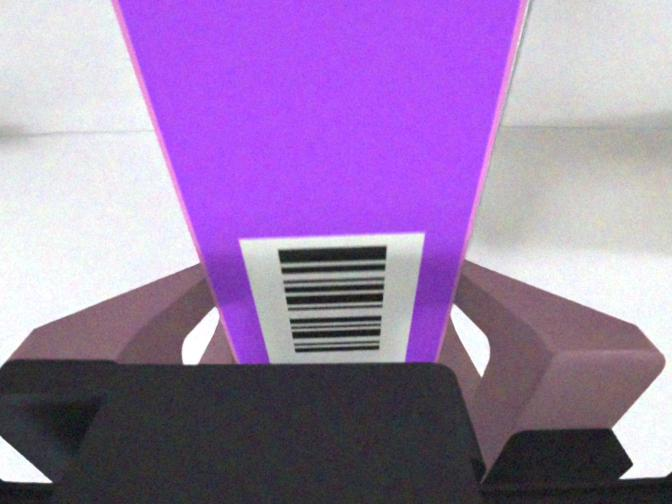

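Pick grip z .757; need reach that +2mm.

>>> move --arm2 '{"target":[-0.47,0.003,0.77,0,-0.7071,0.7071,0],"speed":0.2}' --cameras '[]'

>>> move --arm2 '{"target":[-0.47,0.003,0.75,0,-0.7071,0.7071,0],"speed":0.08}' --cameras '[]'

>>> move --arm2 '{"target":[-0.47,0.003,0.74,0,-0.7071,0.7071,0],"speed":0.06}' --cameras '[]'

Scene clock: 479.13 s.
Joint torques (N m): arm1=[2.02 -20.48 11.49 -0.08 0.15 0.04] | arm2=[0.79 -27.99 9.33 0.83 -0.05 -0.18] | arm3=[-1.32 -8.82 9.4 0.03 -0.26 -0.09] | arm4=[-0.91 -18.78 13.64 -0.08 -0.13 0.09] | arm5=[-1.55 -6.42 7.2 -0.08 -0.09 -0.02] | arm6=[0.03 -6.53 8.62 -0.16 -0.02 -0.02] | arm7=[-0.91 -7.41 10.26 -0.24 0.02 0.2] | arm8=[1.44 -7 9.51 -0.23 -0.07 -0.1]
Heat: arm1: hottest joint3_rad 46 °C; arm2: hottest joint3_rad 41 °C; arm3: hottest joint2_rad 34 °C; arm4: hottest joint3_rad 51 °C; arm5: hottest joint3_rad 39 °C; arm6: hottest joint3_rad 37 °C; arm7: hottest joint3_rad 48 °C; arm8: hottest joint3_rad 36 °C.
move: arm2 done
Joint velocities: within noise
arm1, arm3, arm4, arm5, arm6, arm7, arm8: as last shown
arm2.joint_positions: joint1_rad=-1.467 joint2_rad=+2.480 joint3_rad=+2.232 joint4_rad=-1.344 joint5_rad=+0.001 joint6_rad=-0.537 gripper_m=+0.05877
arm2.joint_status: not commanded
arm2.hand: x=-0.4691 y=-0.0056 z=+0.7678 quat_wxyz=(+0.010, +0.700, -0.714, +0.002) (m; scene frame)
arm2.hand_target: x=-0.4700 y=+0.0028 z=+0.7701 quat_wxyz=(+0.000, +0.707, -0.707, +0.000) (m; scene frame)
arm2.hand_status: done (0.009 m and 1.6 deg from the pose sent, 0.078 m and 1.4 deg at the start)
pictures: none
No camera images: "cameras" was empty.

Scene clock: 480.10 s.
Joint torques (N m): arm1=[1.79 -20.66 11.45 0.01 0.18 0.01] | arm2=[0.79 -26.4 7.91 0.9 -0.05 -0.18] | arm3=[-1.32 -8.76 9.43 0.01 -0.26 -0.09] | arm4=[-0.85 -18.78 13.64 -0.09 -0.13 0.1] | arm5=[-1.85 -6.3 7.12 -0.12 -0.07 -0.03] | arm6=[0.03 -6.53 8.62 -0.13 -0.02 -0.03] | arm7=[-0.67 -7.53 10.18 -0.24 0.01 0.19] | arm8=[1.32 -7.12 9.58 -0.31 -0.08 -0.09]
Heat: arm1: hottest joint3_rad 46 °C; arm2: hottest joint3_rad 41 °C; arm3: hottest joint2_rad 34 °C; arm4: hottest joint3_rad 51 °C; arm5: hottest joint3_rad 39 °C; arm6: hottest joint3_rad 37 °C; arm7: hottest joint3_rad 48 °C; arm8: hottest joint3_rad 36 °C.
move: arm2 off_target
Joint velocities: within noise
arm1, arm3, arm4, arm5, arm6, arm7, arm8: as last shown
arm2.joint_positions: joint1_rad=-1.467 joint2_rad=+2.480 joint3_rad=+2.232 joint4_rad=-1.309 joint5_rad=+0.001 joint6_rad=-0.537 gripper_m=+0.05877
arm2.joint_status: not commanded
arm2.hand: x=-0.4646 y=+0.0016 z=+0.7675 quat_wxyz=(-0.007, +0.700, -0.714, -0.002) (m; scene frame)
arm2.hand_target: x=-0.4701 y=+0.0025 z=+0.7503 quat_wxyz=(+0.000, +0.707, -0.707, +0.000) (m; scene frame)
arm2.hand_status: off_target (0.018 m and 1.4 deg from the pose sent, 0.020 m and 1.6 deg at the start)
pictures: none
No camera images: "cameras" was empty.

Scene clock: 481.07 s.
Joint torques (N m): arm1=[1.67 -20.54 11.45 -0.02 0.15 0] | arm2=[0.79 -26.17 7.71 1.24 -0.06 -0.18] | arm3=[-1.32 -8.76 9.42 0.01 -0.26 -0.09] | arm4=[-0.91 -18.78 13.64 -0.08 -0.13 0.09] | arm5=[-1.38 -6.24 7.09 -0.13 -0.07 -0.01] | arm6=[0.09 -6.59 8.61 -0.13 -0.03 -0.02] | arm7=[-0.85 -7.53 10.22 -0.2 0.02 0.22] | arm8=[1.49 -7.12 9.61 -0.21 -0.09 -0.1]
Heat: arm1: hottest joint3_rad 46 °C; arm2: hottest joint3_rad 41 °C; arm3: hottest joint2_rad 34 °C; arm4: hottest joint3_rad 51 °C; arm5: hottest joint3_rad 39 °C; arm6: hottest joint3_rad 37 °C; arm7: hottest joint3_rad 48 °C; arm8: hottest joint3_rad 36 °C.
move: arm2 off_target
Joint velocities: within noise
arm1, arm3, arm4, arm7: as last shown
arm2.joint_positions: joint1_rad=-1.467 joint2_rad=+2.483 joint3_rad=+2.226 joint4_rad=-1.299 joint5_rad=+0.001 joint6_rad=-0.537 gripper_m=+0.05877
arm2.joint_status: not commanded
arm2.hand: x=-0.4647 y=+0.0015 z=+0.7637 quat_wxyz=(-0.007, +0.700, -0.714, -0.002) (m; scene frame)
arm2.hand_target: x=-0.4703 y=+0.0022 z=+0.7405 quat_wxyz=(+0.000, +0.707, -0.707, +0.000) (m; scene frame)
arm2.hand_status: off_target (0.024 m and 1.4 deg from the pose sent, 0.028 m and 1.4 deg at the start)
arm5.joint_positions: joint1_rad=+1.571 joint2_rad=+1.251 joint3_rad=+1.373 joint4_rad=-1.674 joint5_rad=+0.000 joint6_rad=-0.271 gripper_m=+0.09288
arm5.joint_status: not commanded
arm5.hand: x=+2.0727 y=+0.3032 z=+1.1001 quat_wxyz=(+0.004, +0.703, +0.711, -0.005) (m; scene frame)
arm5.hand_target: x=+2.0701 y=+0.3049 z=+1.1001 quat_wxyz=(+0.000, +0.707, +0.707, +0.000) (m; scene frame)
arm5.hand_status: not commanded
arm6.joint_positions: joint1_rad=-1.194 joint2_rad=+1.254 joint3_rad=+1.291 joint4_rad=-1.608 joint5_rad=+0.001 joint6_rad=-0.240 gripper_m=+0.09289
arm6.joint_status: not commanded
arm6.hand: x=+0.7664 y=+0.2884 z=+1.0968 quat_wxyz=(+0.000, -0.707, -0.707, +0.000) (m; scene frame)
arm6.hand_target: x=+0.7700 y=+0.2900 z=+1.1000 quat_wxyz=(+0.000, -0.707, -0.707, +0.000) (m; scene frame)
arm6.hand_status: not commanded
arm8.joint_positions: joint1_rad=+0.390 joint2_rad=+1.218 joint3_rad=+1.432 joint4_rad=-1.673 joint5_rad=-0.001 joint6_rad=-0.215 gripper_m=+0.09292
arm8.joint_status: not commanded
arm8.hand: x=-1.7377 y=+0.3085 z=+1.1037 quat_wxyz=(-0.031, -0.706, -0.706, +0.047) (m; scene frame)
arm8.hand_target: x=-1.7400 y=+0.3098 z=+1.0993 quat_wxyz=(-0.025, -0.706, -0.706, +0.039) (m; scene frame)
arm8.hand_status: not commanded
pictures: none
No camera images: "cameras" was empty.


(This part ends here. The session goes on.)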